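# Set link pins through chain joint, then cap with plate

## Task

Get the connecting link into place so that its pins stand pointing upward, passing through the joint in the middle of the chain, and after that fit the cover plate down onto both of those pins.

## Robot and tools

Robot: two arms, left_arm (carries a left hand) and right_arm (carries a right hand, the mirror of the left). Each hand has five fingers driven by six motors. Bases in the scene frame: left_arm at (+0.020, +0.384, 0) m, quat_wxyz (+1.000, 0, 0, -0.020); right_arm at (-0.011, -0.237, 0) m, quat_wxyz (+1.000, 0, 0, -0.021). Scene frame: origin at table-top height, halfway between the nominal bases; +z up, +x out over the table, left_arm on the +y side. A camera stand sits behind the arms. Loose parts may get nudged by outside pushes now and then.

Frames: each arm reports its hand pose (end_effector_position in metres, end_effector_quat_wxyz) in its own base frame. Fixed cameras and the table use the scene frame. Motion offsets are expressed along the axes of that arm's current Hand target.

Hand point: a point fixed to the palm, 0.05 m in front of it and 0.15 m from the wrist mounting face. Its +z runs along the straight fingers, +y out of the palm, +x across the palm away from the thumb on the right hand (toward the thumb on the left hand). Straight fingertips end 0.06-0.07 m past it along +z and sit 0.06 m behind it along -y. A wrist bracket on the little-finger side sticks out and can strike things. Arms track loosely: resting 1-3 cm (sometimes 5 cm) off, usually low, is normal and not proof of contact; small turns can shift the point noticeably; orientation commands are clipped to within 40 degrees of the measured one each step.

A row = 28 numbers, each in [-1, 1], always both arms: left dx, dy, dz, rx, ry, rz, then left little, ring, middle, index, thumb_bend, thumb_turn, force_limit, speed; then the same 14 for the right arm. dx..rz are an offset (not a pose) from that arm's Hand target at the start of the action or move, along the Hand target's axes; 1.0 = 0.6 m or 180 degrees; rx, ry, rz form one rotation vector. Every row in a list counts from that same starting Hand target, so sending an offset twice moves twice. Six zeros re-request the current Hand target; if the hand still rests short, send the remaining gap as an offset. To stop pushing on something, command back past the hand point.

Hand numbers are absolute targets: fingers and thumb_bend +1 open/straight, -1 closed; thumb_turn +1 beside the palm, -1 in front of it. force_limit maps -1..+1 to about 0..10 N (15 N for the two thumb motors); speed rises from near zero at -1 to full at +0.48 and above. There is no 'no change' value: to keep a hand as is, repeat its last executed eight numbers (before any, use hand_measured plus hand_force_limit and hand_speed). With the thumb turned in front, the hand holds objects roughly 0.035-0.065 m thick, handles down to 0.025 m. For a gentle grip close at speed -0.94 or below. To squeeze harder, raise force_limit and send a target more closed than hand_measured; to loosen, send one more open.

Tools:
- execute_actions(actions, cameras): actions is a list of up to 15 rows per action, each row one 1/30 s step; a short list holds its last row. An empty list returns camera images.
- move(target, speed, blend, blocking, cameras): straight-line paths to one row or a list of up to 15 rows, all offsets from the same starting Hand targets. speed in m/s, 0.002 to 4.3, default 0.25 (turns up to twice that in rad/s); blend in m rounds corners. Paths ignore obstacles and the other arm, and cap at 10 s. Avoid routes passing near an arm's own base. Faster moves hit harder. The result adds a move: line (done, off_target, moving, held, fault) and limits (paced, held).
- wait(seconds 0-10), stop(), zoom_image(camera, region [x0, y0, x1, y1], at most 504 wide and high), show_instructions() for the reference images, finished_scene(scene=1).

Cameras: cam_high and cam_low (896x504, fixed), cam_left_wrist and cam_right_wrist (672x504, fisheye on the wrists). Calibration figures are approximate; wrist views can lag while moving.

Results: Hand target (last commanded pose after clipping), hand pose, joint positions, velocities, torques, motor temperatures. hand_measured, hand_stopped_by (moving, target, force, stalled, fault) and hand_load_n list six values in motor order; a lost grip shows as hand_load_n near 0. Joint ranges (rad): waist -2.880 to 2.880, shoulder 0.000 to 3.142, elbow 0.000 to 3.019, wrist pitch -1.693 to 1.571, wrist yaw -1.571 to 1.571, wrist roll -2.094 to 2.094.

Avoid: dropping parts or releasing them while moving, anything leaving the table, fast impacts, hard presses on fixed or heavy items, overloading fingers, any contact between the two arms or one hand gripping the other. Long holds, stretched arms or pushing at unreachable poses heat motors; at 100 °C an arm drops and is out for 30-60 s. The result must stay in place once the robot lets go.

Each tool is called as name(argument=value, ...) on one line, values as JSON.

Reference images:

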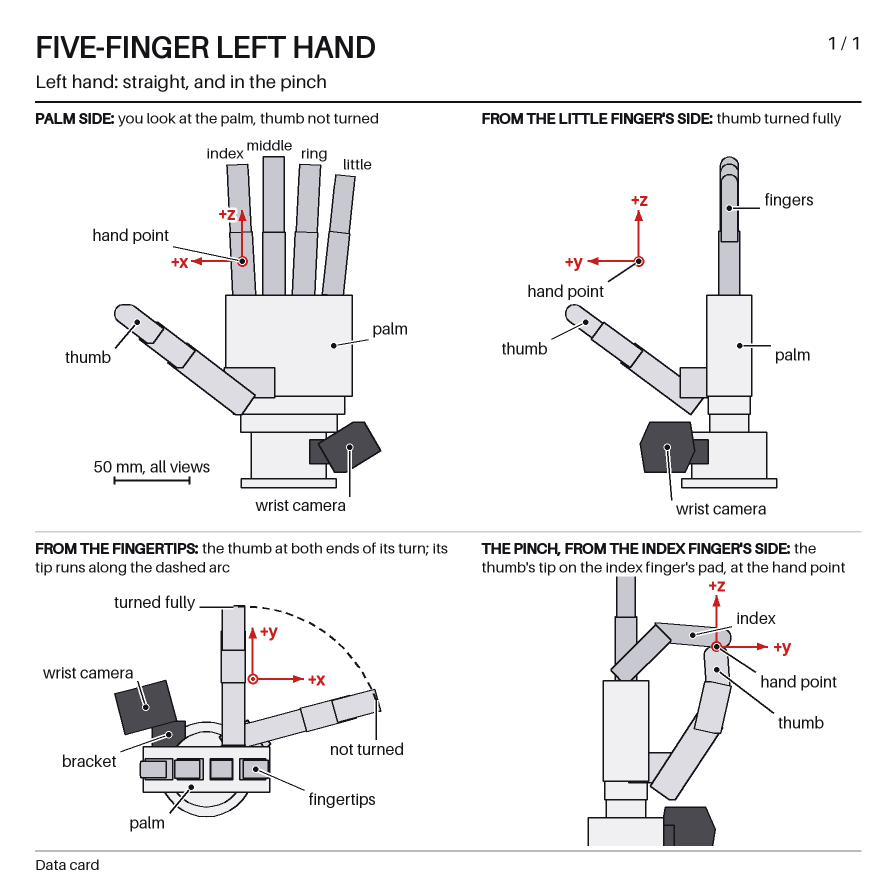

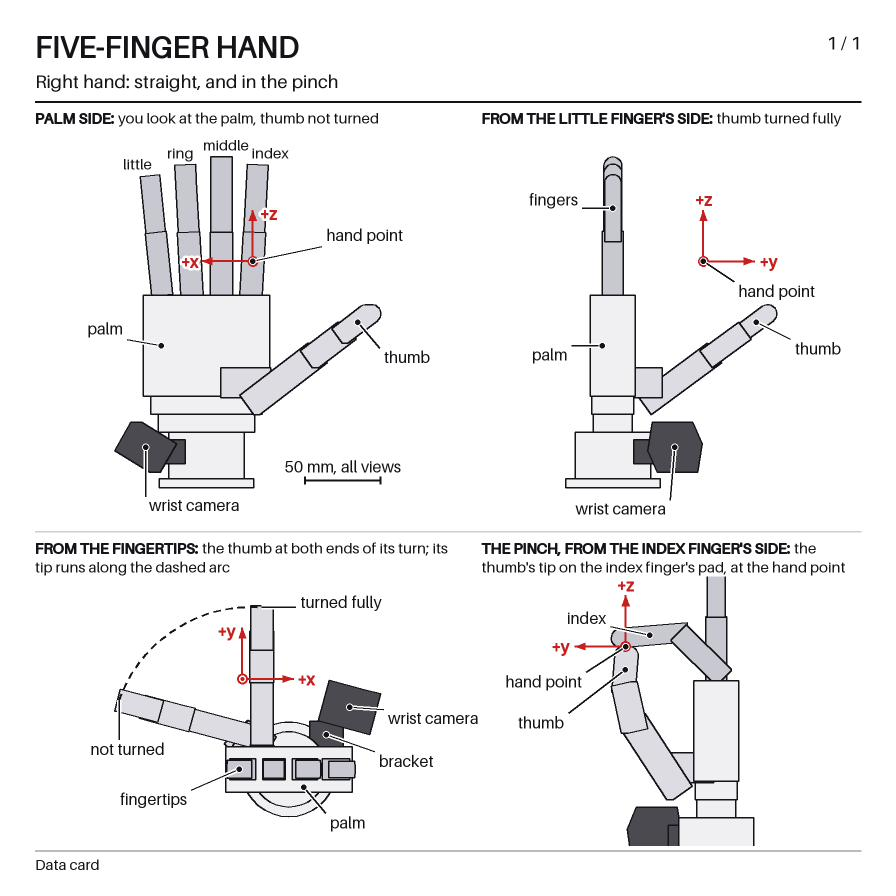

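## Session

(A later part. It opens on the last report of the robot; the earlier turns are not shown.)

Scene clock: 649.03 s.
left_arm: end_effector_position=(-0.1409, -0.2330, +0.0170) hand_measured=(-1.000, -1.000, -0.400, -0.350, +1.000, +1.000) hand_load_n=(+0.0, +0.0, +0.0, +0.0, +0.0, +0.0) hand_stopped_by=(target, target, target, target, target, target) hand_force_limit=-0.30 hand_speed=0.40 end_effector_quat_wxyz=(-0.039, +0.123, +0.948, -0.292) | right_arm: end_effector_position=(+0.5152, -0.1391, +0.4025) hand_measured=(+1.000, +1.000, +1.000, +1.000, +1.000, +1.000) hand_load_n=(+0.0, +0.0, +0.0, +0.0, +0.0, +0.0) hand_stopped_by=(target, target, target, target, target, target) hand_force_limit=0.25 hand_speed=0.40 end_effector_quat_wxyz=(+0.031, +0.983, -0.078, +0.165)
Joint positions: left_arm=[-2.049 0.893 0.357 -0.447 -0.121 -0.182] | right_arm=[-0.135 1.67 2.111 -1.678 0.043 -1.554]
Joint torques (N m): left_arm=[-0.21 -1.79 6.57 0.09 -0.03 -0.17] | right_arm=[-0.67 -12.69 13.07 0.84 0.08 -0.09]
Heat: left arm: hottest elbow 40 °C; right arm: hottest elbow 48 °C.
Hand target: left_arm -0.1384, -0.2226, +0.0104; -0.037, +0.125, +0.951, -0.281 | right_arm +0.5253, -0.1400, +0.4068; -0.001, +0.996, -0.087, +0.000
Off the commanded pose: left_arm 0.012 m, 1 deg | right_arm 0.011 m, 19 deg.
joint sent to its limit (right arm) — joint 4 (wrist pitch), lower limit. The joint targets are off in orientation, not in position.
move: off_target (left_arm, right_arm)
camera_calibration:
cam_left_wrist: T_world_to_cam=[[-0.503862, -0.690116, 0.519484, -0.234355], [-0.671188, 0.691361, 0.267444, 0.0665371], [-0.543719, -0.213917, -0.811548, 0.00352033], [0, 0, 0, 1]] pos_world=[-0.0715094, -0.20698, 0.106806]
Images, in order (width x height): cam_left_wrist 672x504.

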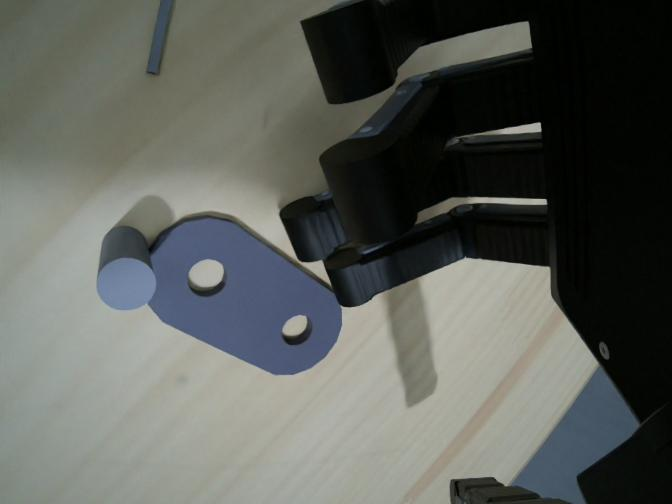

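move(target=[0,0.0168,-0.0109,0,0,0,-1,-1,-0.40,-0.35,1,1,-0.3,0.4, 0,0,0,0,0,0,1,1,1,1,1,1,0.25,0.4], speed=0.04, cameras=["cam_left_wrist"])

zoom_image(camera="cam_left_wrist", region=[150, 180, 450, 400])

Scene clock: 650.43 s.
left_arm: end_effector_position=(-0.1382, -0.2209, +0.0172) hand_measured=(-1.000, -1.000, -0.400, -0.350, +1.000, +1.000) hand_load_n=(+0.0, +0.0, +0.0, +0.0, +0.0, +0.0) hand_stopped_by=(target, target, target, target, target, target) hand_force_limit=-0.30 hand_speed=0.40 end_effector_quat_wxyz=(-0.040, +0.124, +0.948, -0.292) | right_arm: end_effector_position=(+0.5152, -0.1391, +0.4025) hand_measured=(+1.000, +1.000, +1.000, +1.000, +1.000, +1.000) hand_load_n=(+0.0, +0.0, +0.0, +0.0, +0.0, +0.0) hand_stopped_by=(target, target, target, target, target, target) hand_force_limit=0.25 hand_speed=0.40 end_effector_quat_wxyz=(+0.031, +0.983, -0.078, +0.165)
Joint positions: left_arm=[-2.063 0.839 0.335 -0.48 -0.126 -0.194] | right_arm=[-0.135 1.67 2.111 -1.678 0.043 -1.554]
Joint torques (N m): left_arm=[0.5 -1.32 6.84 0.31 -0.14 -0.16] | right_arm=[-0.21 -12.51 12.94 0.91 0.02 -0.11]
Heat: left arm: hottest elbow 40 °C; right arm: hottest elbow 48 °C.
Hand target: left_arm -0.1353, -0.2110, +0.0104; -0.037, +0.125, +0.951, -0.281 | right_arm +0.5253, -0.1400, +0.4068; -0.001, +0.996, -0.087, +0.000
Off the commanded pose: left_arm 0.012 m, 1 deg | right_arm 0.011 m, 19 deg.
joint sent to its limit (right arm) — joint 4 (wrist pitch), lower limit. The joint targets are off in orientation, not in position.
move: off_target (left_arm, right_arm)
camera_calibration:
cam_left_wrist: T_world_to_cam=[[-0.503895, -0.689949, 0.519673, -0.224723], [-0.669969, 0.691931, 0.269022, 0.0602581], [-0.545189, -0.212606, -0.810905, 0.0078097], [0, 0, 0, 1]] pos_world=[-0.068608, -0.195082, 0.106905]
Images, in order (width x height): cam_left_wrist 672x504.

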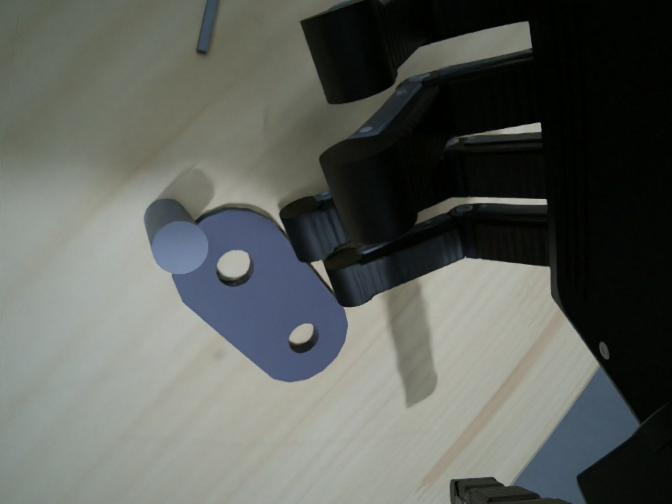

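Scaled by 1.680 from the camera's 672x504 image, which has a finer 960x720 frame.

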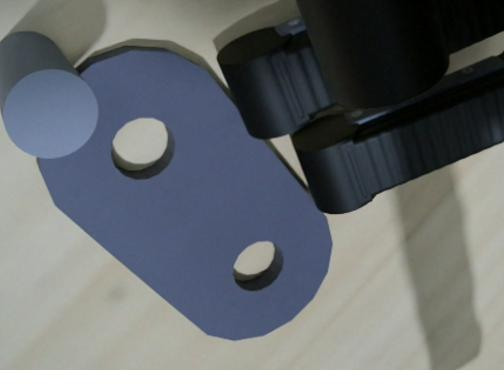

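execute_actions(actions=[[[0,0,0,0,0,0,-1,-1,-0.40,-0.35,1,-1,-0.3,0.0, 0,0,0,0,0,0,1,1,1,1,1,1,0.25,0.4]],[[0,0,0,0,0,0,-1,-1,-0.40,-0.35,1,-1,-0.3,0.0, 0,0,0,0,0,0,1,1,1,1,1,1,0.25,0.4]]], cameras=["cam_left_wrist"])

zoom_image(camera="cam_left_wrist", region=[120, 180, 400, 400])

Scene clock: 652.47 s.
left_arm: end_effector_position=(-0.1381, -0.2209, +0.0172) hand_measured=(-1.000, -1.000, -0.400, -0.350, +1.000, -1.000) hand_load_n=(+0.0, +0.0, +0.0, +0.0, +0.0, +0.0) hand_stopped_by=(target, target, target, target, target, target) hand_force_limit=-0.30 hand_speed=0.00 end_effector_quat_wxyz=(-0.040, +0.123, +0.948, -0.292) | right_arm: end_effector_position=(+0.5152, -0.1391, +0.4025) hand_measured=(+1.000, +1.000, +1.000, +1.000, +1.000, +1.000) hand_load_n=(+0.0, +0.0, +0.0, +0.0, +0.0, +0.0) hand_stopped_by=(target, target, target, target, target, target) hand_force_limit=0.25 hand_speed=0.40 end_effector_quat_wxyz=(+0.031, +0.983, -0.078, +0.165)
Joint positions: left_arm=[-2.063 0.839 0.335 -0.481 -0.127 -0.195] | right_arm=[-0.135 1.67 2.111 -1.678 0.043 -1.554]
Joint torques (N m): left_arm=[0.26 -0.44 6.86 0.34 -0.1 -0.13] | right_arm=[-0.79 -12.57 13.03 0.87 0.04 -0.08]
Heat: left arm: hottest elbow 40 °C; right arm: hottest elbow 48 °C.
Hand target: left_arm -0.1352, -0.2110, +0.0103; -0.037, +0.125, +0.951, -0.281 | right_arm +0.5253, -0.1400, +0.4068; -0.001, +0.996, -0.087, +0.000
Off the commanded pose: left_arm 0.012 m, 1 deg | right_arm 0.011 m, 19 deg.
joint sent to its limit (right arm) — joint 4 (wrist pitch), lower limit. The joint targets are off in orientation, not in position.
camera_calibration:
cam_left_wrist: T_world_to_cam=[[-0.503009, -0.690791, 0.519414, -0.224746], [-0.670943, 0.690936, 0.269153, 0.0600113], [-0.54481, -0.213111, -0.811028, 0.00766956], [0, 0, 0, 1]] pos_world=[-0.0686067, -0.195082, 0.106804]
Images, in order (width x height): cam_left_wrist 672x504.

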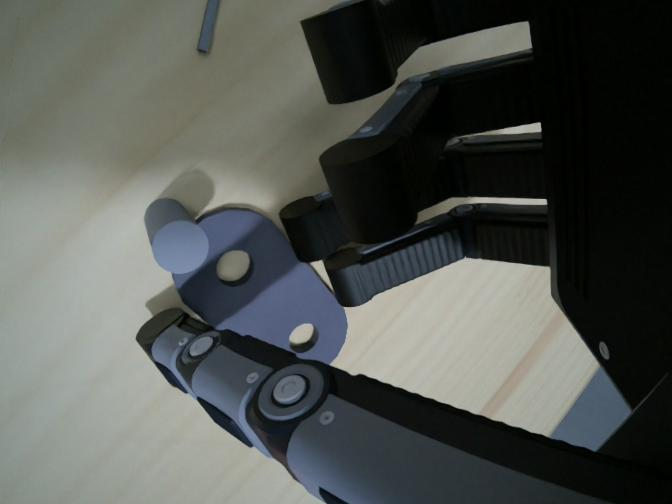

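Scaled by 1.800 from the camera's 672x504 image, which has a finer 960x720 frame.

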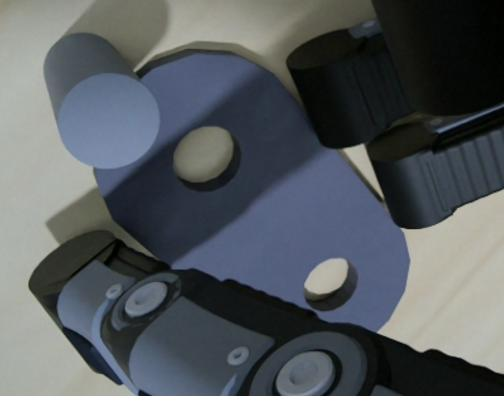

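execute_actions(actions=[[[0,0.004,0.0055,0,0,0,-1,-1,-0.40,-0.35,1,-0.8,-0.3,0.0, 0,0,0,0,0,0,1,1,1,1,1,1,0.25,0.4]],[[0,0,0,0,0,0,-1,-1,-0.40,-0.35,0.86,-0.8,-0.3,-0.6, 0,0,0,0,0,0,1,1,1,1,1,1,0.25,0.4]]], cameras=["cam_left_wrist"])

zoom_image(camera="cam_left_wrist", region=[120, 180, 400, 400])

Scene clock: 655.23 s.
left_arm: end_effector_position=(-0.1380, -0.2205, +0.0167) hand_measured=(-1.000, -1.000, -0.400, -0.350, +0.860, -0.800) hand_load_n=(+0.0, +0.0, +0.0, -0.5, +1.0, +0.0) hand_stopped_by=(target, target, target, target, target, target) hand_force_limit=-0.30 hand_speed=-0.60 end_effector_quat_wxyz=(-0.040, +0.123, +0.948, -0.291) | right_arm: end_effector_position=(+0.5152, -0.1391, +0.4025) hand_measured=(+1.000, +1.000, +1.000, +1.000, +1.000, +1.000) hand_load_n=(+0.0, +0.0, +0.0, +0.0, +0.0, +0.0) hand_stopped_by=(target, target, target, target, target, target) hand_force_limit=0.25 hand_speed=0.40 end_effector_quat_wxyz=(+0.031, +0.983, -0.078, +0.165)
Joint positions: left_arm=[-2.063 0.839 0.334 -0.481 -0.127 -0.196] | right_arm=[-0.135 1.67 2.111 -1.678 0.043 -1.554]
Joint torques (N m): left_arm=[0.15 -0.44 6.23 0.84 -0.08 -0.15] | right_arm=[-0.5 -12.22 13.05 0.72 0.07 -0.08]
Heat: left arm: hottest elbow 39 °C; right arm: hottest elbow 48 °C.
Hand target: left_arm -0.1352, -0.2108, +0.0063; -0.037, +0.125, +0.951, -0.281 | right_arm +0.5253, -0.1400, +0.4068; -0.001, +0.996, -0.087, +0.000
Off the commanded pose: left_arm 0.015 m, 1 deg | right_arm 0.011 m, 19 deg.
joint sent to its limit (right arm) — joint 4 (wrist pitch), lower limit. The joint targets are off in orientation, not in position.
camera_calibration:
cam_left_wrist: T_world_to_cam=[[-0.502308, -0.691843, 0.518691, -0.224242], [-0.671555, 0.690008, 0.270005, 0.059666], [-0.544702, -0.212704, -0.811207, 0.00764421], [0, 0, 0, 1]] pos_world=[-0.0684055, -0.194684, 0.106403]
Images, in order (width x height): cam_left_wrist 672x504.

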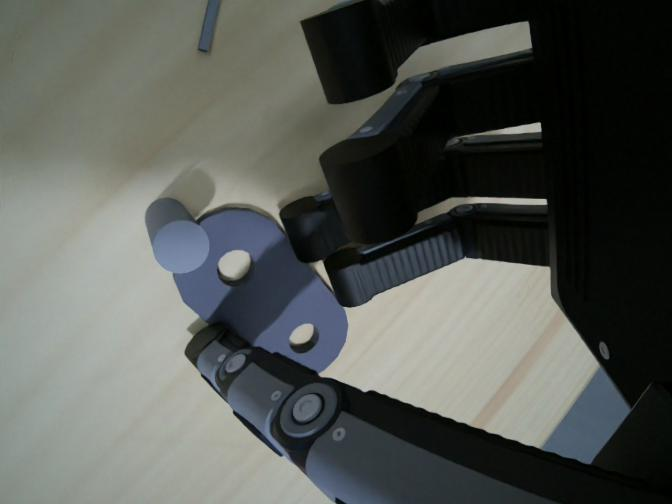

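Scaled by 1.800 from the camera's 672x504 image, which has a finer 960x720 frame.

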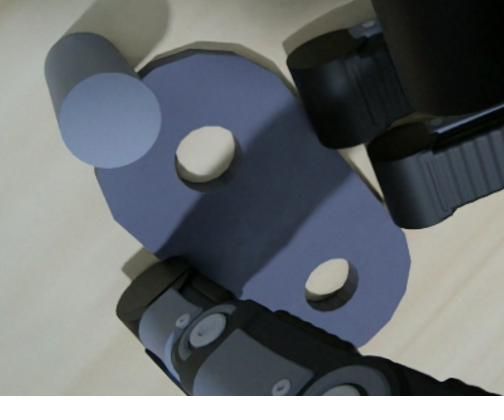

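execute_actions(actions=[[[0,0,0,0,0,0,-1,-1,-0.40,-0.35,0.72,-0.8,-0.3,-0.8, 0,0,0,0,0,0,1,1,1,1,1,1,0.25,0.4]]], cameras=["cam_left_wrist"])

zoom_image(camera="cam_left_wrist", region=[120, 180, 400, 400])

Scene clock: 656.27 s.
left_arm: end_effector_position=(-0.1387, -0.2210, +0.0184) hand_measured=(-1.000, -1.000, -0.400, -0.350, +0.722, -0.800) hand_load_n=(+0.0, +0.5, +0.0, -0.5, +3.0, -0.5) hand_stopped_by=(target, target, target, target, target, target) hand_force_limit=-0.30 hand_speed=-0.80 end_effector_quat_wxyz=(-0.041, +0.122, +0.947, -0.294) | right_arm: end_effector_position=(+0.5152, -0.1391, +0.4025) hand_measured=(+1.000, +1.000, +1.000, +1.000, +1.000, +1.000) hand_load_n=(+0.0, +0.0, +0.5, +0.0, +0.0, +0.0) hand_stopped_by=(target, target, target, target, target, target) hand_force_limit=0.25 hand_speed=0.40 end_effector_quat_wxyz=(+0.031, +0.983, -0.078, +0.165)
Joint positions: left_arm=[-2.064 0.832 0.334 -0.481 -0.127 -0.199] | right_arm=[-0.135 1.67 2.111 -1.678 0.043 -1.554]
Joint torques (N m): left_arm=[0.15 0.21 6.26 0.9 -0.1 -0.13] | right_arm=[-0.56 -12.98 12.96 0.79 0.06 -0.08]
Heat: left arm: hottest elbow 39 °C; right arm: hottest elbow 48 °C.
Hand target: left_arm -0.1352, -0.2108, +0.0063; -0.037, +0.125, +0.951, -0.281 | right_arm +0.5253, -0.1400, +0.4068; -0.001, +0.996, -0.087, +0.000
Off the commanded pose: left_arm 0.016 m, 2 deg | right_arm 0.011 m, 19 deg.
joint sent to its limit (right arm) — joint 4 (wrist pitch), lower limit. The joint targets are off in orientation, not in position.
camera_calibration:
cam_left_wrist: T_world_to_cam=[[-0.499459, -0.689267, 0.524835, -0.22502], [-0.67089, 0.69102, 0.269066, 0.0594146], [-0.54813, -0.217719, -0.807559, 0.00680665], [0, 0, 0, 1]] pos_world=[-0.0687967, -0.194674, 0.107609]
Images, in order (width x height): cam_left_wrist 672x504.

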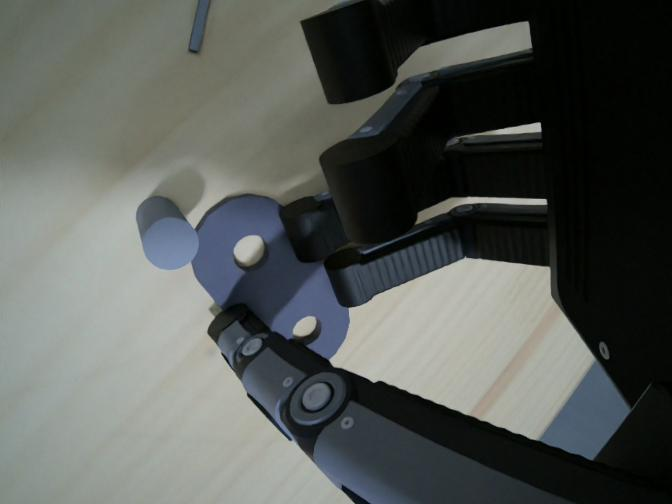

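Scaled by 1.800 from the camera's 672x504 image, which has a finer 960x720 frame.

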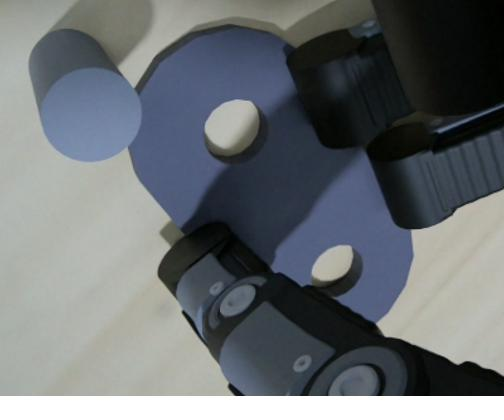

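wait(seconds=0, cameras=["cam_left_wrist"])

Scene clock: 657.47 s.
left_arm: end_effector_position=(-0.1388, -0.2210, +0.0185) hand_measured=(-1.000, -1.000, -0.400, -0.350, +0.722, -0.800) hand_load_n=(+0.0, +0.0, +0.0, -0.5, +2.5, -0.5) hand_stopped_by=(target, target, target, target, target, target) hand_force_limit=-0.30 hand_speed=-0.80 end_effector_quat_wxyz=(-0.042, +0.122, +0.947, -0.295) | right_arm: end_effector_position=(+0.5152, -0.1391, +0.4025) hand_measured=(+1.000, +1.000, +1.000, +1.000, +1.000, +1.000) hand_load_n=(+0.0, +0.0, +0.0, +0.0, +0.0, +0.0) hand_stopped_by=(target, target, target, target, target, target) hand_force_limit=0.25 hand_speed=0.40 end_effector_quat_wxyz=(+0.031, +0.983, -0.078, +0.165)
Joint positions: left_arm=[-2.064 0.832 0.334 -0.481 -0.127 -0.199] | right_arm=[-0.135 1.67 2.111 -1.678 0.043 -1.554]
Joint torques (N m): left_arm=[0.09 0.56 6.24 0.76 -0.1 -0.12] | right_arm=[-0.5 -12.57 13.09 0.83 0.06 -0.06]
Heat: left arm: hottest elbow 39 °C; right arm: hottest elbow 48 °C.
Hand target: left_arm -0.1352, -0.2108, +0.0064; -0.037, +0.125, +0.951, -0.281 | right_arm +0.5253, -0.1400, +0.4068; -0.001, +0.996, -0.087, +0.000
Off the commanded pose: left_arm 0.016 m, 2 deg | right_arm 0.011 m, 19 deg.
camera_calibration:
cam_left_wrist: T_world_to_cam=[[-0.499349, -0.689059, 0.525213, -0.225065], [-0.670816, 0.691135, 0.26896, 0.0594262], [-0.548322, -0.218016, -0.807348, 0.00679433], [0, 0, 0, 1]] pos_world=[-0.0687963, -0.194673, 0.107709]
Images, in order (width x height): cam_left_wrist 672x504.

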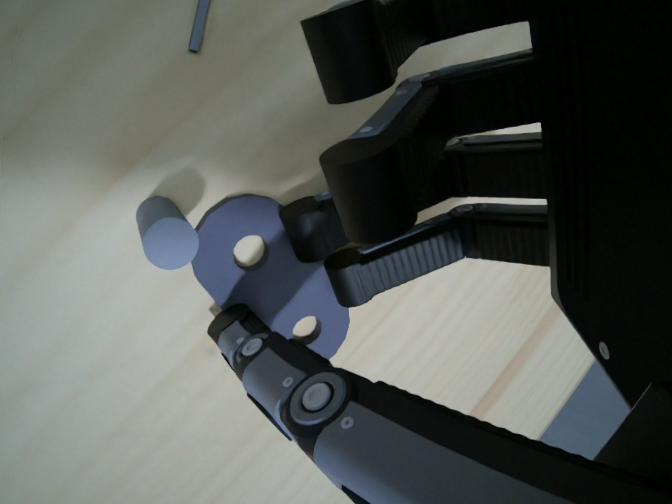

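zoom_image(camera="cam_left_wrist", region=[130, 170, 400, 380])

Scaled by 1.867 from the camera's 672x504 image, which has a finer 960x720 frame.

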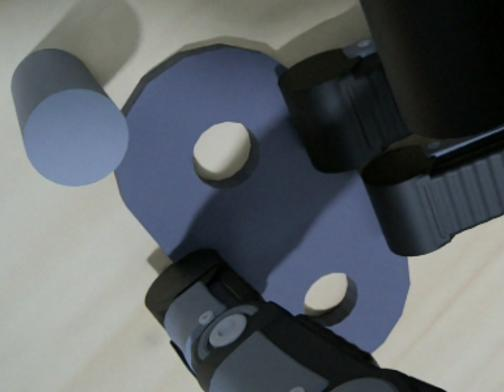

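execute_actions(actions=[[[0,0,0,0,0,0,-1,-1,-0.40,-0.35,0.66,-0.8,0.0,-0.8,0,0,0,0,0,0,1,1,1,1,1,1,0.25,0.4]]], cameras=["cam_left_wrist"])

zoom_image(camera="cam_left_wrist", region=[130, 170, 400, 380])

Scene clock: 663.80 s.
left_arm: end_effector_position=(-0.1389, -0.2210, +0.0186) hand_measured=(-1.000, -1.000, -0.400, -0.350, +0.662, -0.800) hand_load_n=(+0.0, +0.0, +0.0, +0.0, +3.0, +0.0) hand_stopped_by=(target, target, target, target, target, target) hand_force_limit=0.00 hand_speed=-0.80 end_effector_quat_wxyz=(-0.042, +0.122, +0.947, -0.295) | right_arm: end_effector_position=(+0.5152, -0.1391, +0.4025) hand_measured=(+1.000, +1.000, +1.000, +1.000, +1.000, +1.000) hand_load_n=(+0.0, +0.0, +0.0, +0.0, +0.0, -0.5) hand_stopped_by=(target, target, target, target, target, target) hand_force_limit=0.25 hand_speed=0.40 end_effector_quat_wxyz=(+0.031, +0.983, -0.078, +0.165)
Joint positions: left_arm=[-2.064 0.831 0.334 -0.481 -0.127 -0.199] | right_arm=[-0.135 1.67 2.111 -1.678 0.043 -1.554]
Joint torques (N m): left_arm=[0.44 0.67 6.31 0.99 -0.11 -0.09] | right_arm=[-0.91 -12.81 13.16 0.79 0.05 -0.07]
Heat: left arm: hottest elbow 39 °C; right arm: hottest elbow 48 °C.
Hand target: left_arm -0.1352, -0.2108, +0.0063; -0.037, +0.125, +0.951, -0.281 | right_arm +0.5253, -0.1400, +0.4068; -0.001, +0.996, -0.087, +0.000
Off the commanded pose: left_arm 0.016 m, 2 deg | right_arm 0.011 m, 19 deg.
joint sent to its limit (right arm) — joint 4 (wrist pitch), lower limit. The joint targets are off in orientation, not in position.
camera_calibration:
cam_left_wrist: T_world_to_cam=[[-0.498894, -0.689044, 0.525665, -0.225059], [-0.670809, 0.691052, 0.269188, 0.0592504], [-0.548744, -0.218325, -0.806979, 0.00663343], [0, 0, 0, 1]] pos_world=[-0.068895, -0.194573, 0.107709]
Images, in order (width x height): cam_left_wrist 672x504.

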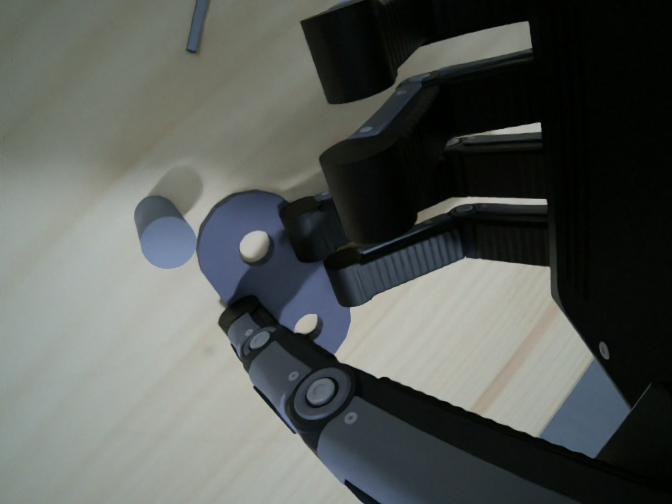

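Scaled by 1.867 from the camera's 672x504 image, which has a finer 960x720 frame.

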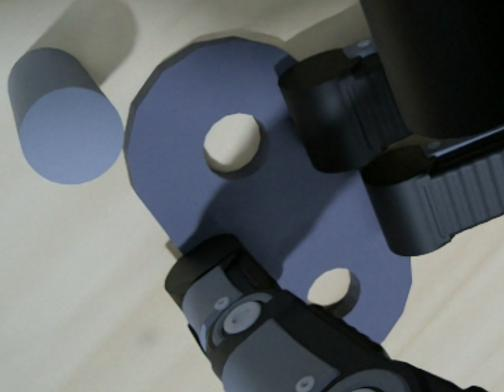

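execute_actions(actions=[[[0,0,0,0,0,0,-1,-1,-0.40,-0.35,0.60,-0.8,0.1,-0.8,0,0,0,0,0,0,1,1,1,1,1,1,0.25,0.4]]], cameras=["cam_left_wrist"])

zoom_image(camera="cam_left_wrist", region=[130, 170, 400, 380])

Scene clock: 664.70 s.
left_arm: end_effector_position=(-0.1391, -0.2211, +0.0189) hand_measured=(-1.000, -1.000, -0.400, -0.350, +0.602, -0.800) hand_load_n=(+0.0, +0.0, +0.0, +0.0, +2.0, -0.5) hand_stopped_by=(target, target, target, target, target, target) hand_force_limit=0.10 hand_speed=-0.80 end_effector_quat_wxyz=(-0.042, +0.121, +0.947, -0.295) | right_arm: end_effector_position=(+0.5152, -0.1391, +0.4025) hand_measured=(+1.000, +1.000, +1.000, +1.000, +1.000, +1.000) hand_load_n=(+0.0, +0.0, +0.0, +0.0, +0.0, +0.0) hand_stopped_by=(target, target, target, target, target, target) hand_force_limit=0.25 hand_speed=0.40 end_effector_quat_wxyz=(+0.031, +0.983, -0.078, +0.165)
Joint positions: left_arm=[-2.064 0.83 0.334 -0.481 -0.127 -0.2] | right_arm=[-0.135 1.67 2.111 -1.678 0.043 -1.554]
Joint torques (N m): left_arm=[0.32 0.5 6.37 0.9 -0.11 -0.11] | right_arm=[-0.73 -13.04 13.18 0.72 0.06 -0.09]
Heat: left arm: hottest elbow 39 °C; right arm: hottest elbow 48 °C.
Hand target: left_arm -0.1352, -0.2108, +0.0064; -0.037, +0.125, +0.951, -0.281 | right_arm +0.5253, -0.1400, +0.4068; -0.001, +0.996, -0.087, +0.000
Off the commanded pose: left_arm 0.017 m, 2 deg | right_arm 0.011 m, 19 deg.
joint sent to its limit (right arm) — joint 4 (wrist pitch), lower limit. The joint targets are off in orientation, not in position.
camera_calibration:
cam_left_wrist: T_world_to_cam=[[-0.498144, -0.688514, 0.527069, -0.225262], [-0.670568, 0.691266, 0.269239, 0.0591552], [-0.54972, -0.219316, -0.806045, 0.00646232], [0, 0, 0, 1]] pos_world=[-0.0689926, -0.19457, 0.10801]
Images, in order (width x height): cam_left_wrist 672x504.

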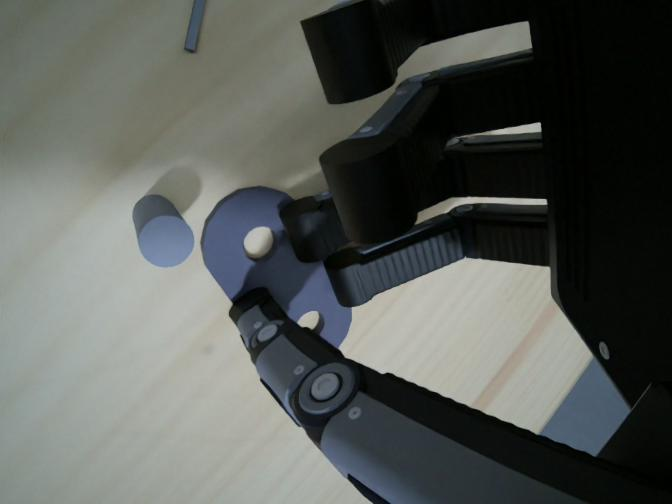

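Scaled by 1.867 from the camera's 672x504 image, which has a finer 960x720 frame.

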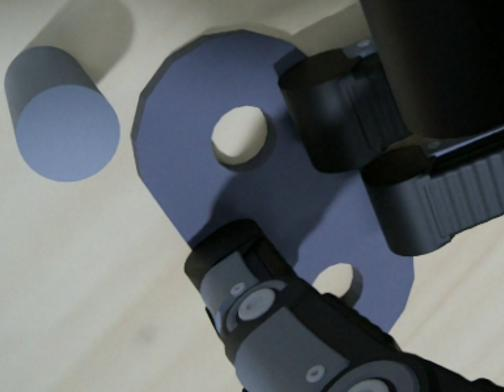

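wait(seconds=0, cameras=["all"])

Scene clock: 673.63 s.
left_arm: end_effector_position=(-0.1391, -0.2211, +0.0189) hand_measured=(-1.000, -1.000, -0.400, -0.350, +0.602, -0.800) hand_load_n=(+0.0, +0.0, +0.0, -0.5, +2.0, -0.5) hand_stopped_by=(target, target, target, target, target, target) hand_force_limit=0.10 hand_speed=-0.80 end_effector_quat_wxyz=(-0.042, +0.121, +0.947, -0.295) | right_arm: end_effector_position=(+0.5152, -0.1391, +0.4025) hand_measured=(+1.000, +1.000, +1.000, +1.000, +1.000, +1.000) hand_load_n=(+0.0, +0.0, +0.0, +0.0, +0.0, +0.0) hand_stopped_by=(target, target, target, target, target, target) hand_force_limit=0.25 hand_speed=0.40 end_effector_quat_wxyz=(+0.031, +0.983, -0.078, +0.165)
Joint positions: left_arm=[-2.064 0.83 0.334 -0.481 -0.127 -0.2] | right_arm=[-0.135 1.67 2.111 -1.678 0.043 -1.554]
Joint torques (N m): left_arm=[0.44 0.38 6.32 0.9 -0.11 -0.09] | right_arm=[-0.62 -12.4 13.15 0.68 0.01 -0.08]
Motor temperatures (°C): left_arm=[30 27 38 25 25 25] | right_arm=[26 28 48 23 23 26]
Heat: left arm: hottest elbow 38 °C; right arm: hottest elbow 48 °C.
Hand target: left_arm -0.1352, -0.2108, +0.0064; -0.037, +0.125, +0.951, -0.281 | right_arm +0.5253, -0.1400, +0.4068; -0.001, +0.996, -0.087, +0.000
Off the commanded pose: left_arm 0.017 m, 2 deg | right_arm 0.011 m, 19 deg.
camera_calibration:
cam_left_wrist: T_world_to_cam=[[-0.498144, -0.688514, 0.527069, -0.225262], [-0.670568, 0.691266, 0.269239, 0.0591552], [-0.54972, -0.219316, -0.806045, 0.00646232], [0, 0, 0, 1]] pos_world=[-0.0689926, -0.19457, 0.10801]
cam_right_wrist: T_world_to_cam=[[0.0427929, -0.99509, 0.0892451, -0.191257], [-0.986821, -0.0281458, 0.159352, 0.443501], [-0.156057, -0.094888, -0.98318, 0.574509], [0, 0, 0, 1]] pos_world=[0.535497, -0.123321, 0.511242]

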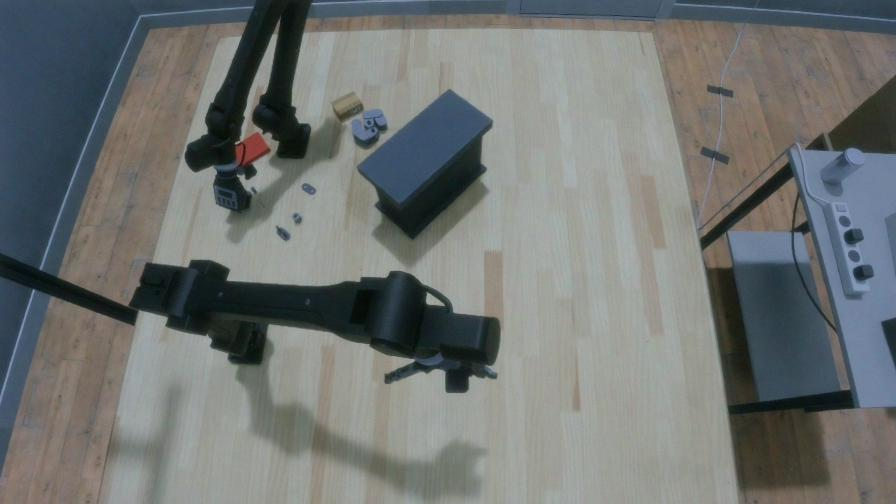

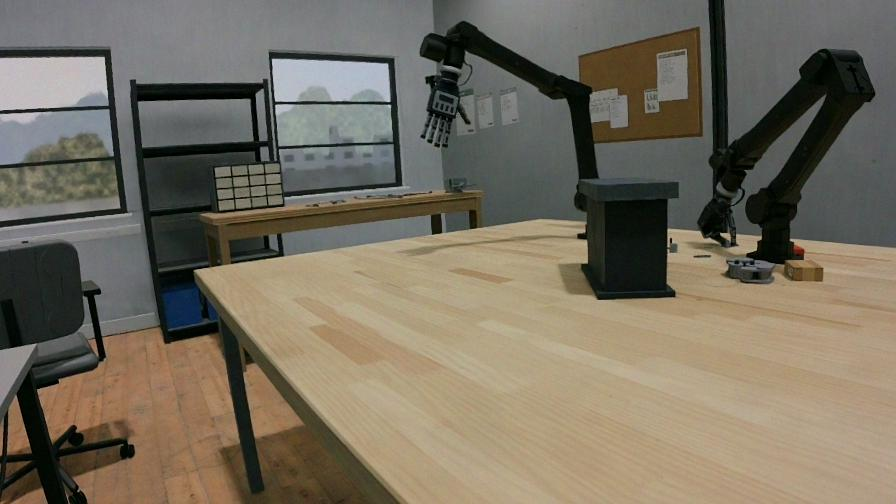

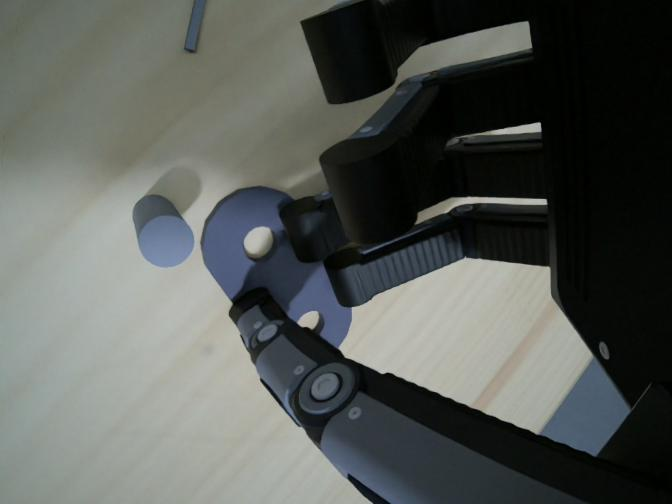

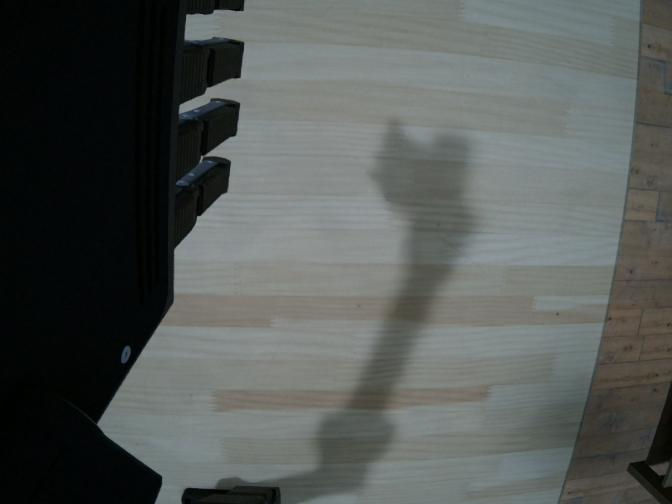

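zoom_image(camera="cam_high", region=[170, 80, 410, 260])

Scaled by 2.100 from the camera's 896x504 image, which has a finer 1280x720 frame.

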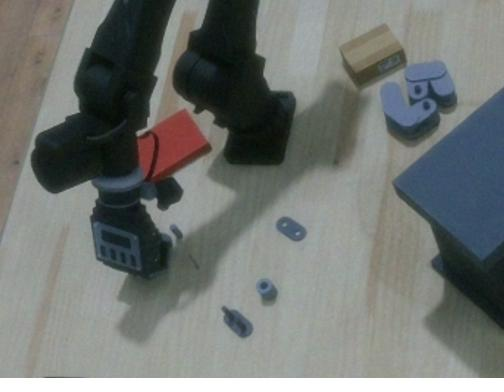

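execute_actions(actions=[[[0,0,0,0,0,0,-1,-1,-0.40,-0.35,1.0,-0.8,0.1,0.2,0,0,0,0,0,0,1,1,1,1,1,1,0.25,0.4]]], cameras=["cam_left_wrist"])

zoom_image(camera="cam_left_wrist", region=[130, 170, 400, 380])

Scene clock: 677.27 s.
left_arm: end_effector_position=(-0.1395, -0.2217, +0.0192) hand_measured=(-1.000, -1.000, -0.400, -0.350, +1.000, -0.800) hand_load_n=(+0.0, +0.0, +0.0, -4.0, +0.0, +0.0) hand_stopped_by=(target, target, target, target, target, target) hand_force_limit=0.10 hand_speed=0.20 end_effector_quat_wxyz=(-0.043, +0.120, +0.947, -0.296) | right_arm: end_effector_position=(+0.5152, -0.1391, +0.4025) hand_measured=(+1.000, +1.000, +1.000, +1.000, +1.000, +1.000) hand_load_n=(+0.0, +0.0, +0.0, +0.0, +0.0, +0.0) hand_stopped_by=(target, target, target, target, target, target) hand_force_limit=0.25 hand_speed=0.40 end_effector_quat_wxyz=(+0.031, +0.983, -0.078, +0.165)
Joint positions: left_arm=[-2.064 0.83 0.334 -0.478 -0.127 -0.202] | right_arm=[-0.135 1.67 2.111 -1.678 0.043 -1.554]
Joint torques (N m): left_arm=[0.5 0.03 6.27 0.76 -0.11 -0.09] | right_arm=[-0.67 -12.28 12.96 0.79 0.02 -0.07]
Heat: left arm: hottest elbow 38 °C; right arm: hottest elbow 48 °C.
Hand target: left_arm -0.1352, -0.2108, +0.0064; -0.037, +0.125, +0.951, -0.281 | right_arm +0.5253, -0.1400, +0.4068; -0.001, +0.996, -0.087, +0.000
Off the commanded pose: left_arm 0.017 m, 2 deg | right_arm 0.011 m, 19 deg.
joint sent to its limit (right arm) — joint 4 (wrist pitch), lower limit. The joint targets are off in orientation, not in position.
camera_calibration:
cam_left_wrist: T_world_to_cam=[[-0.495971, -0.688426, 0.529228, -0.225682], [-0.671106, 0.690652, 0.269476, 0.05902], [-0.551027, -0.221516, -0.80455, 0.00569118], [0, 0, 0, 1]] pos_world=[-0.0691872, -0.194867, 0.108112]
Images, in order (width x height): cam_left_wrist 672x504.

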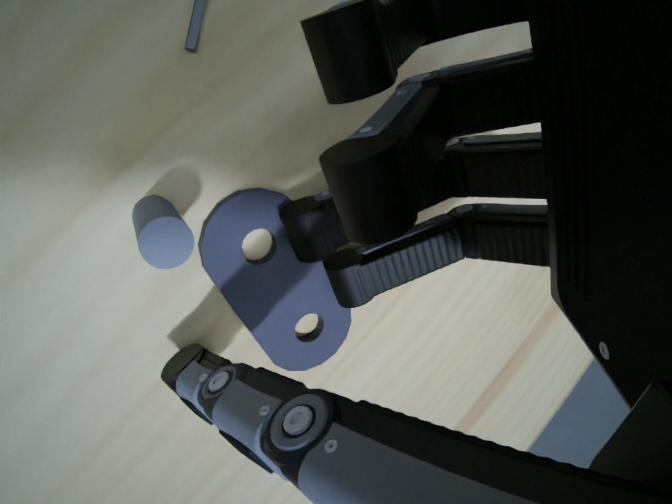

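Scaled by 1.867 from the camera's 672x504 image, which has a finer 960x720 frame.

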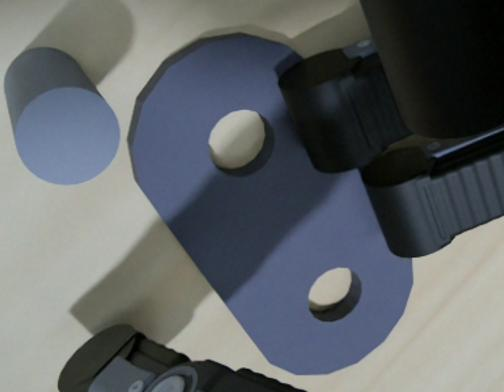

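move(target=[0.0086,-0.0824,-0.053,0,0,0,-1,-1,-0.40,-0.35,1.0,1.0,-0.3,0.2,0,0,0,0,0,0,1,1,1,1,1,1,0.25,0.4], speed=0.1, cameras=["cam_left_wrist"])

Scene clock: 680.73 s.
left_arm: end_effector_position=(-0.1370, -0.2169, +0.0379) hand_measured=(-1.000, -1.000, -0.400, -0.350, +1.000, +1.000) hand_load_n=(+0.5, +0.0, +0.0, +0.0, +0.0, +0.0) hand_stopped_by=(target, target, target, target, target, target) hand_force_limit=-0.30 hand_speed=0.20 end_effector_quat_wxyz=(-0.031, +0.123, +0.956, -0.264) | right_arm: end_effector_position=(+0.5152, -0.1391, +0.4025) hand_measured=(+1.000, +1.000, +1.000, +1.000, +1.000, +1.000) hand_load_n=(+0.0, +0.0, +0.0, +0.0, +0.0, +0.0) hand_stopped_by=(target, target, target, target, target, target) hand_force_limit=0.25 hand_speed=0.40 end_effector_quat_wxyz=(+0.031, +0.983, -0.078, +0.165)
Joint positions: left_arm=[-2.064 0.831 0.41 -0.624 -0.127 -0.203] | right_arm=[-0.135 1.67 2.111 -1.678 0.043 -1.554]
Joint torques (N m): left_arm=[0.85 -0.32 12.53 0.24 -0.07 -0.04] | right_arm=[-0.5 -11.99 12.94 0.81 0.01 -0.09]
Heat: left arm: hottest elbow 38 °C; right arm: hottest elbow 48 °C.
Hand target: left_arm -0.1465, -0.2329, +0.0600; -0.037, +0.125, +0.951, -0.281 | right_arm +0.5253, -0.1400, +0.4068; -0.001, +0.996, -0.087, +0.000
Off the commanded pose: left_arm 0.029 m, 2 deg | right_arm 0.011 m, 19 deg.
joint sent to its limit (right arm) — joint 4 (wrist pitch), lower limit. The joint targets are off in orientation, not in position.
move: off_target (left_arm, right_arm)
camera_calibration:
cam_left_wrist: T_world_to_cam=[[-0.511648, -0.72064, 0.467862, -0.237848], [-0.681232, 0.672085, 0.290214, 0.0461828], [-0.523582, -0.170235, -0.834794, 0.0391313], [0, 0, 0, 1]] pos_world=[-0.0697448, -0.19578, 0.130543]
Images, in order (width x height): cam_left_wrist 672x504.

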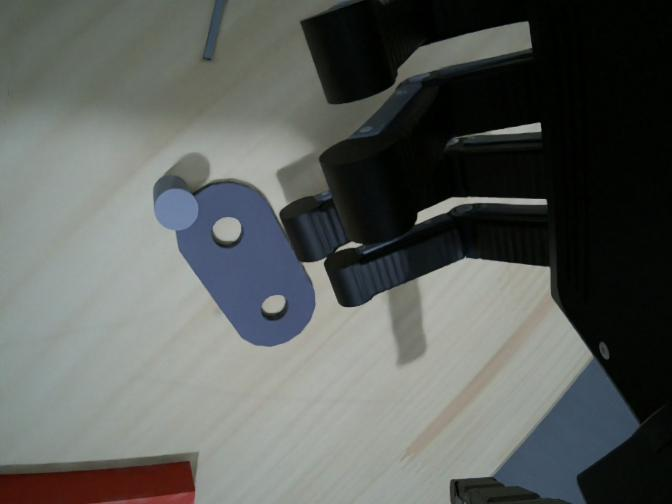

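move(target=[-0.0099,0.0758,0.0203,-0.0167,0,0,-1,-1,-1,-1,1.0,-0.8,-0.3,0.2,0,0,0,0,0,0,1,1,1,1,1,1,0.25,0.4], speed=0.1, cameras=["cam_left_wrist"])

Scene clock: 683.67 s.
left_arm: end_effector_position=(-0.1329, -0.2056, +0.0274) hand_measured=(-1.000, -1.000, -1.000, -1.000, +1.000, -0.800) hand_load_n=(+0.0, +0.0, +0.0, +0.0, +0.0, +0.0) hand_stopped_by=(target, target, target, target, target, target) hand_force_limit=-0.30 hand_speed=0.20 end_effector_quat_wxyz=(-0.032, +0.125, +0.958, -0.254) | right_arm: end_effector_position=(+0.5152, -0.1391, +0.4025) hand_measured=(+1.000, +1.000, +1.000, +1.000, +1.000, +1.000) hand_load_n=(-0.5, +0.0, +0.0, +0.0, +0.0, +0.0) hand_stopped_by=(target, target, target, target, target, target) hand_force_limit=0.25 hand_speed=0.40 end_effector_quat_wxyz=(+0.031, +0.983, -0.078, +0.165)
Joint positions: left_arm=[-2.064 0.819 0.379 -0.624 -0.118 -0.203] | right_arm=[-0.135 1.67 2.111 -1.678 0.043 -1.554]
Joint torques (N m): left_arm=[1.03 -1.03 7.35 1.17 0.11 -0.07] | right_arm=[-0.62 -12.45 12.96 0.87 0.05 -0.05]
Heat: left arm: hottest elbow 38 °C; right arm: hottest elbow 49 °C.
Hand target: left_arm -0.1326, -0.2040, +0.0250; -0.034, +0.126, +0.958, -0.256 | right_arm +0.5253, -0.1400, +0.4068; -0.001, +0.996, -0.087, +0.000
Off the commanded pose: left_arm 0.003 m, 0 deg | right_arm 0.011 m, 19 deg.
joint sent to its limit (right arm) — joint 4 (wrist pitch), lower limit. The joint targets are off in orientation, not in position.
move: off_target (right_arm)
camera_calibration:
cam_left_wrist: T_world_to_cam=[[-0.515747, -0.727651, 0.45225, -0.224135], [-0.678988, 0.669072, 0.302188, 0.0437262], [-0.522475, -0.15122, -0.839138, 0.0385733], [0, 0, 0, 1]] pos_world=[-0.0657536, -0.186515, 0.12052]
Images, in order (width x height): cam_left_wrist 672x504.

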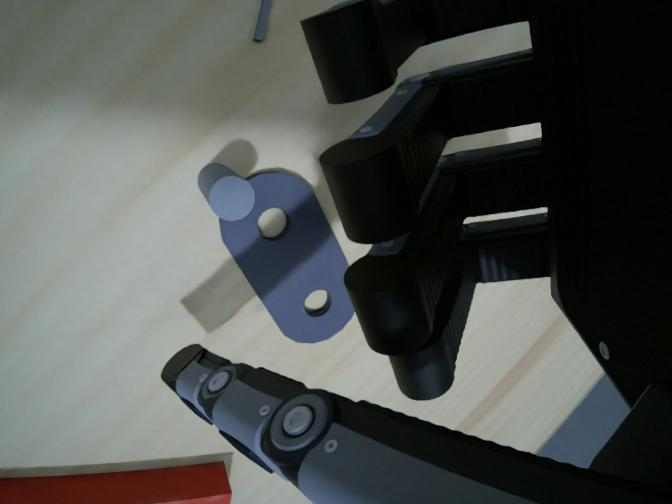

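move(target=[0,0.0067,0.0116,0,0,0,-1,-1,-1,-1,1.0,-0.8,-0.3,0.2,0,0,0,0,0,0,1,1,1,1,1,1,0.25,0.4], speed=0.1, cameras=[])

move(target=[0,0.0050,0.0087,0,0,0,-1,-1,-1,-1,1.0,-0.8,-0.3,0.2,0,0,0,0,0,0,1,1,1,1,1,1,0.25,0.4], speed=0.1, cameras=["cam_left_wrist"])

Scene clock: 684.87 s.
left_arm: end_effector_position=(-0.1330, -0.2058, +0.0228) hand_measured=(-1.000, -1.000, -1.000, -1.000, +1.000, -0.800) hand_load_n=(+0.0, +0.0, +0.0, +0.0, +0.0, +0.5) hand_stopped_by=(target, target, target, target, target, target) hand_force_limit=-0.30 hand_speed=0.20 end_effector_quat_wxyz=(-0.033, +0.125, +0.957, -0.258) | right_arm: end_effector_position=(+0.5152, -0.1391, +0.4025) hand_measured=(+1.000, +1.000, +1.000, +1.000, +1.000, +1.000) hand_load_n=(+0.0, +0.0, +0.5, +0.0, +0.0, +0.0) hand_stopped_by=(target, target, target, target, target, target) hand_force_limit=0.25 hand_speed=0.40 end_effector_quat_wxyz=(+0.031, +0.983, -0.078, +0.165)
Joint positions: left_arm=[-2.064 0.821 0.364 -0.599 -0.118 -0.203] | right_arm=[-0.135 1.67 2.111 -1.678 0.043 -1.554]
Joint torques (N m): left_arm=[1.03 0.38 7.12 1.42 0.1 -0.06] | right_arm=[-0.67 -12.69 12.96 0.79 0.04 -0.07]
Heat: left arm: hottest elbow 38 °C; right arm: hottest elbow 49 °C.
Hand target: left_arm -0.1325, -0.2039, +0.0168; -0.034, +0.126, +0.958, -0.256 | right_arm +0.5253, -0.1400, +0.4068; -0.001, +0.996, -0.087, +0.000
Off the commanded pose: left_arm 0.006 m, 0 deg | right_arm 0.011 m, 19 deg.
joint sent to its limit (right arm) — joint 4 (wrist pitch), lower limit. The joint targets are off in orientation, not in position.
move: off_target (right_arm)
No camera images: "cameras" was empty.

Scene clock: 685.80 s.
left_arm: end_effector_position=(-0.1331, -0.2059, +0.0166) hand_measured=(-1.000, -1.000, -1.000, -1.000, +1.000, -0.800) hand_load_n=(+0.0, +0.0, +0.0, +0.0, +0.0, +0.0) hand_stopped_by=(target, target, target, target, target, target) hand_force_limit=-0.30 hand_speed=0.20 end_effector_quat_wxyz=(-0.033, +0.125, +0.957, -0.258) | right_arm: end_effector_position=(+0.5152, -0.1391, +0.4025) hand_measured=(+1.000, +1.000, +1.000, +1.000, +1.000, +1.000) hand_load_n=(-0.5, +0.0, +0.0, +0.0, +0.0, +0.0) hand_stopped_by=(target, target, target, target, target, target) hand_force_limit=0.25 hand_speed=0.40 end_effector_quat_wxyz=(+0.031, +0.983, -0.078, +0.165)
Joint positions: left_arm=[-2.064 0.836 0.352 -0.571 -0.118 -0.203] | right_arm=[-0.135 1.67 2.111 -1.678 0.043 -1.554]
Joint torques (N m): left_arm=[0.85 0.32 7.1 1.47 0.08 -0.08] | right_arm=[-0.21 -12.4 13.04 0.72 0 -0.07]
Heat: left arm: hottest elbow 38 °C; right arm: hottest elbow 49 °C.
Hand target: left_arm -0.1326, -0.2040, +0.0109; -0.034, +0.126, +0.958, -0.256 | right_arm +0.5253, -0.1400, +0.4068; -0.001, +0.996, -0.087, +0.000
Off the commanded pose: left_arm 0.006 m, 0 deg | right_arm 0.011 m, 19 deg.
joint sent to its limit (right arm) — joint 4 (wrist pitch), lower limit. The joint targets are off in orientation, not in position.
move: off_target (right_arm)
camera_calibration:
cam_left_wrist: T_world_to_cam=[[-0.513759, -0.723961, 0.460361, -0.218808], [-0.67763, 0.67152, 0.299799, 0.0478448], [-0.526184, -0.157929, -0.835577, 0.027457], [0, 0, 0, 1]] pos_world=[-0.0655461, -0.186201, 0.109329]
Images, in order (width x height): cam_left_wrist 672x504.

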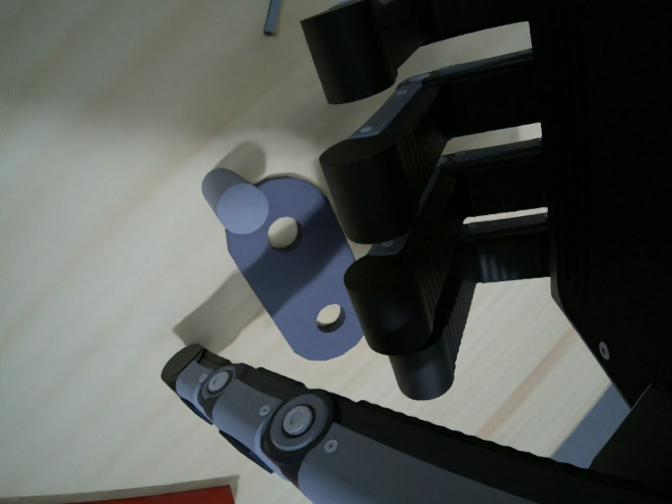

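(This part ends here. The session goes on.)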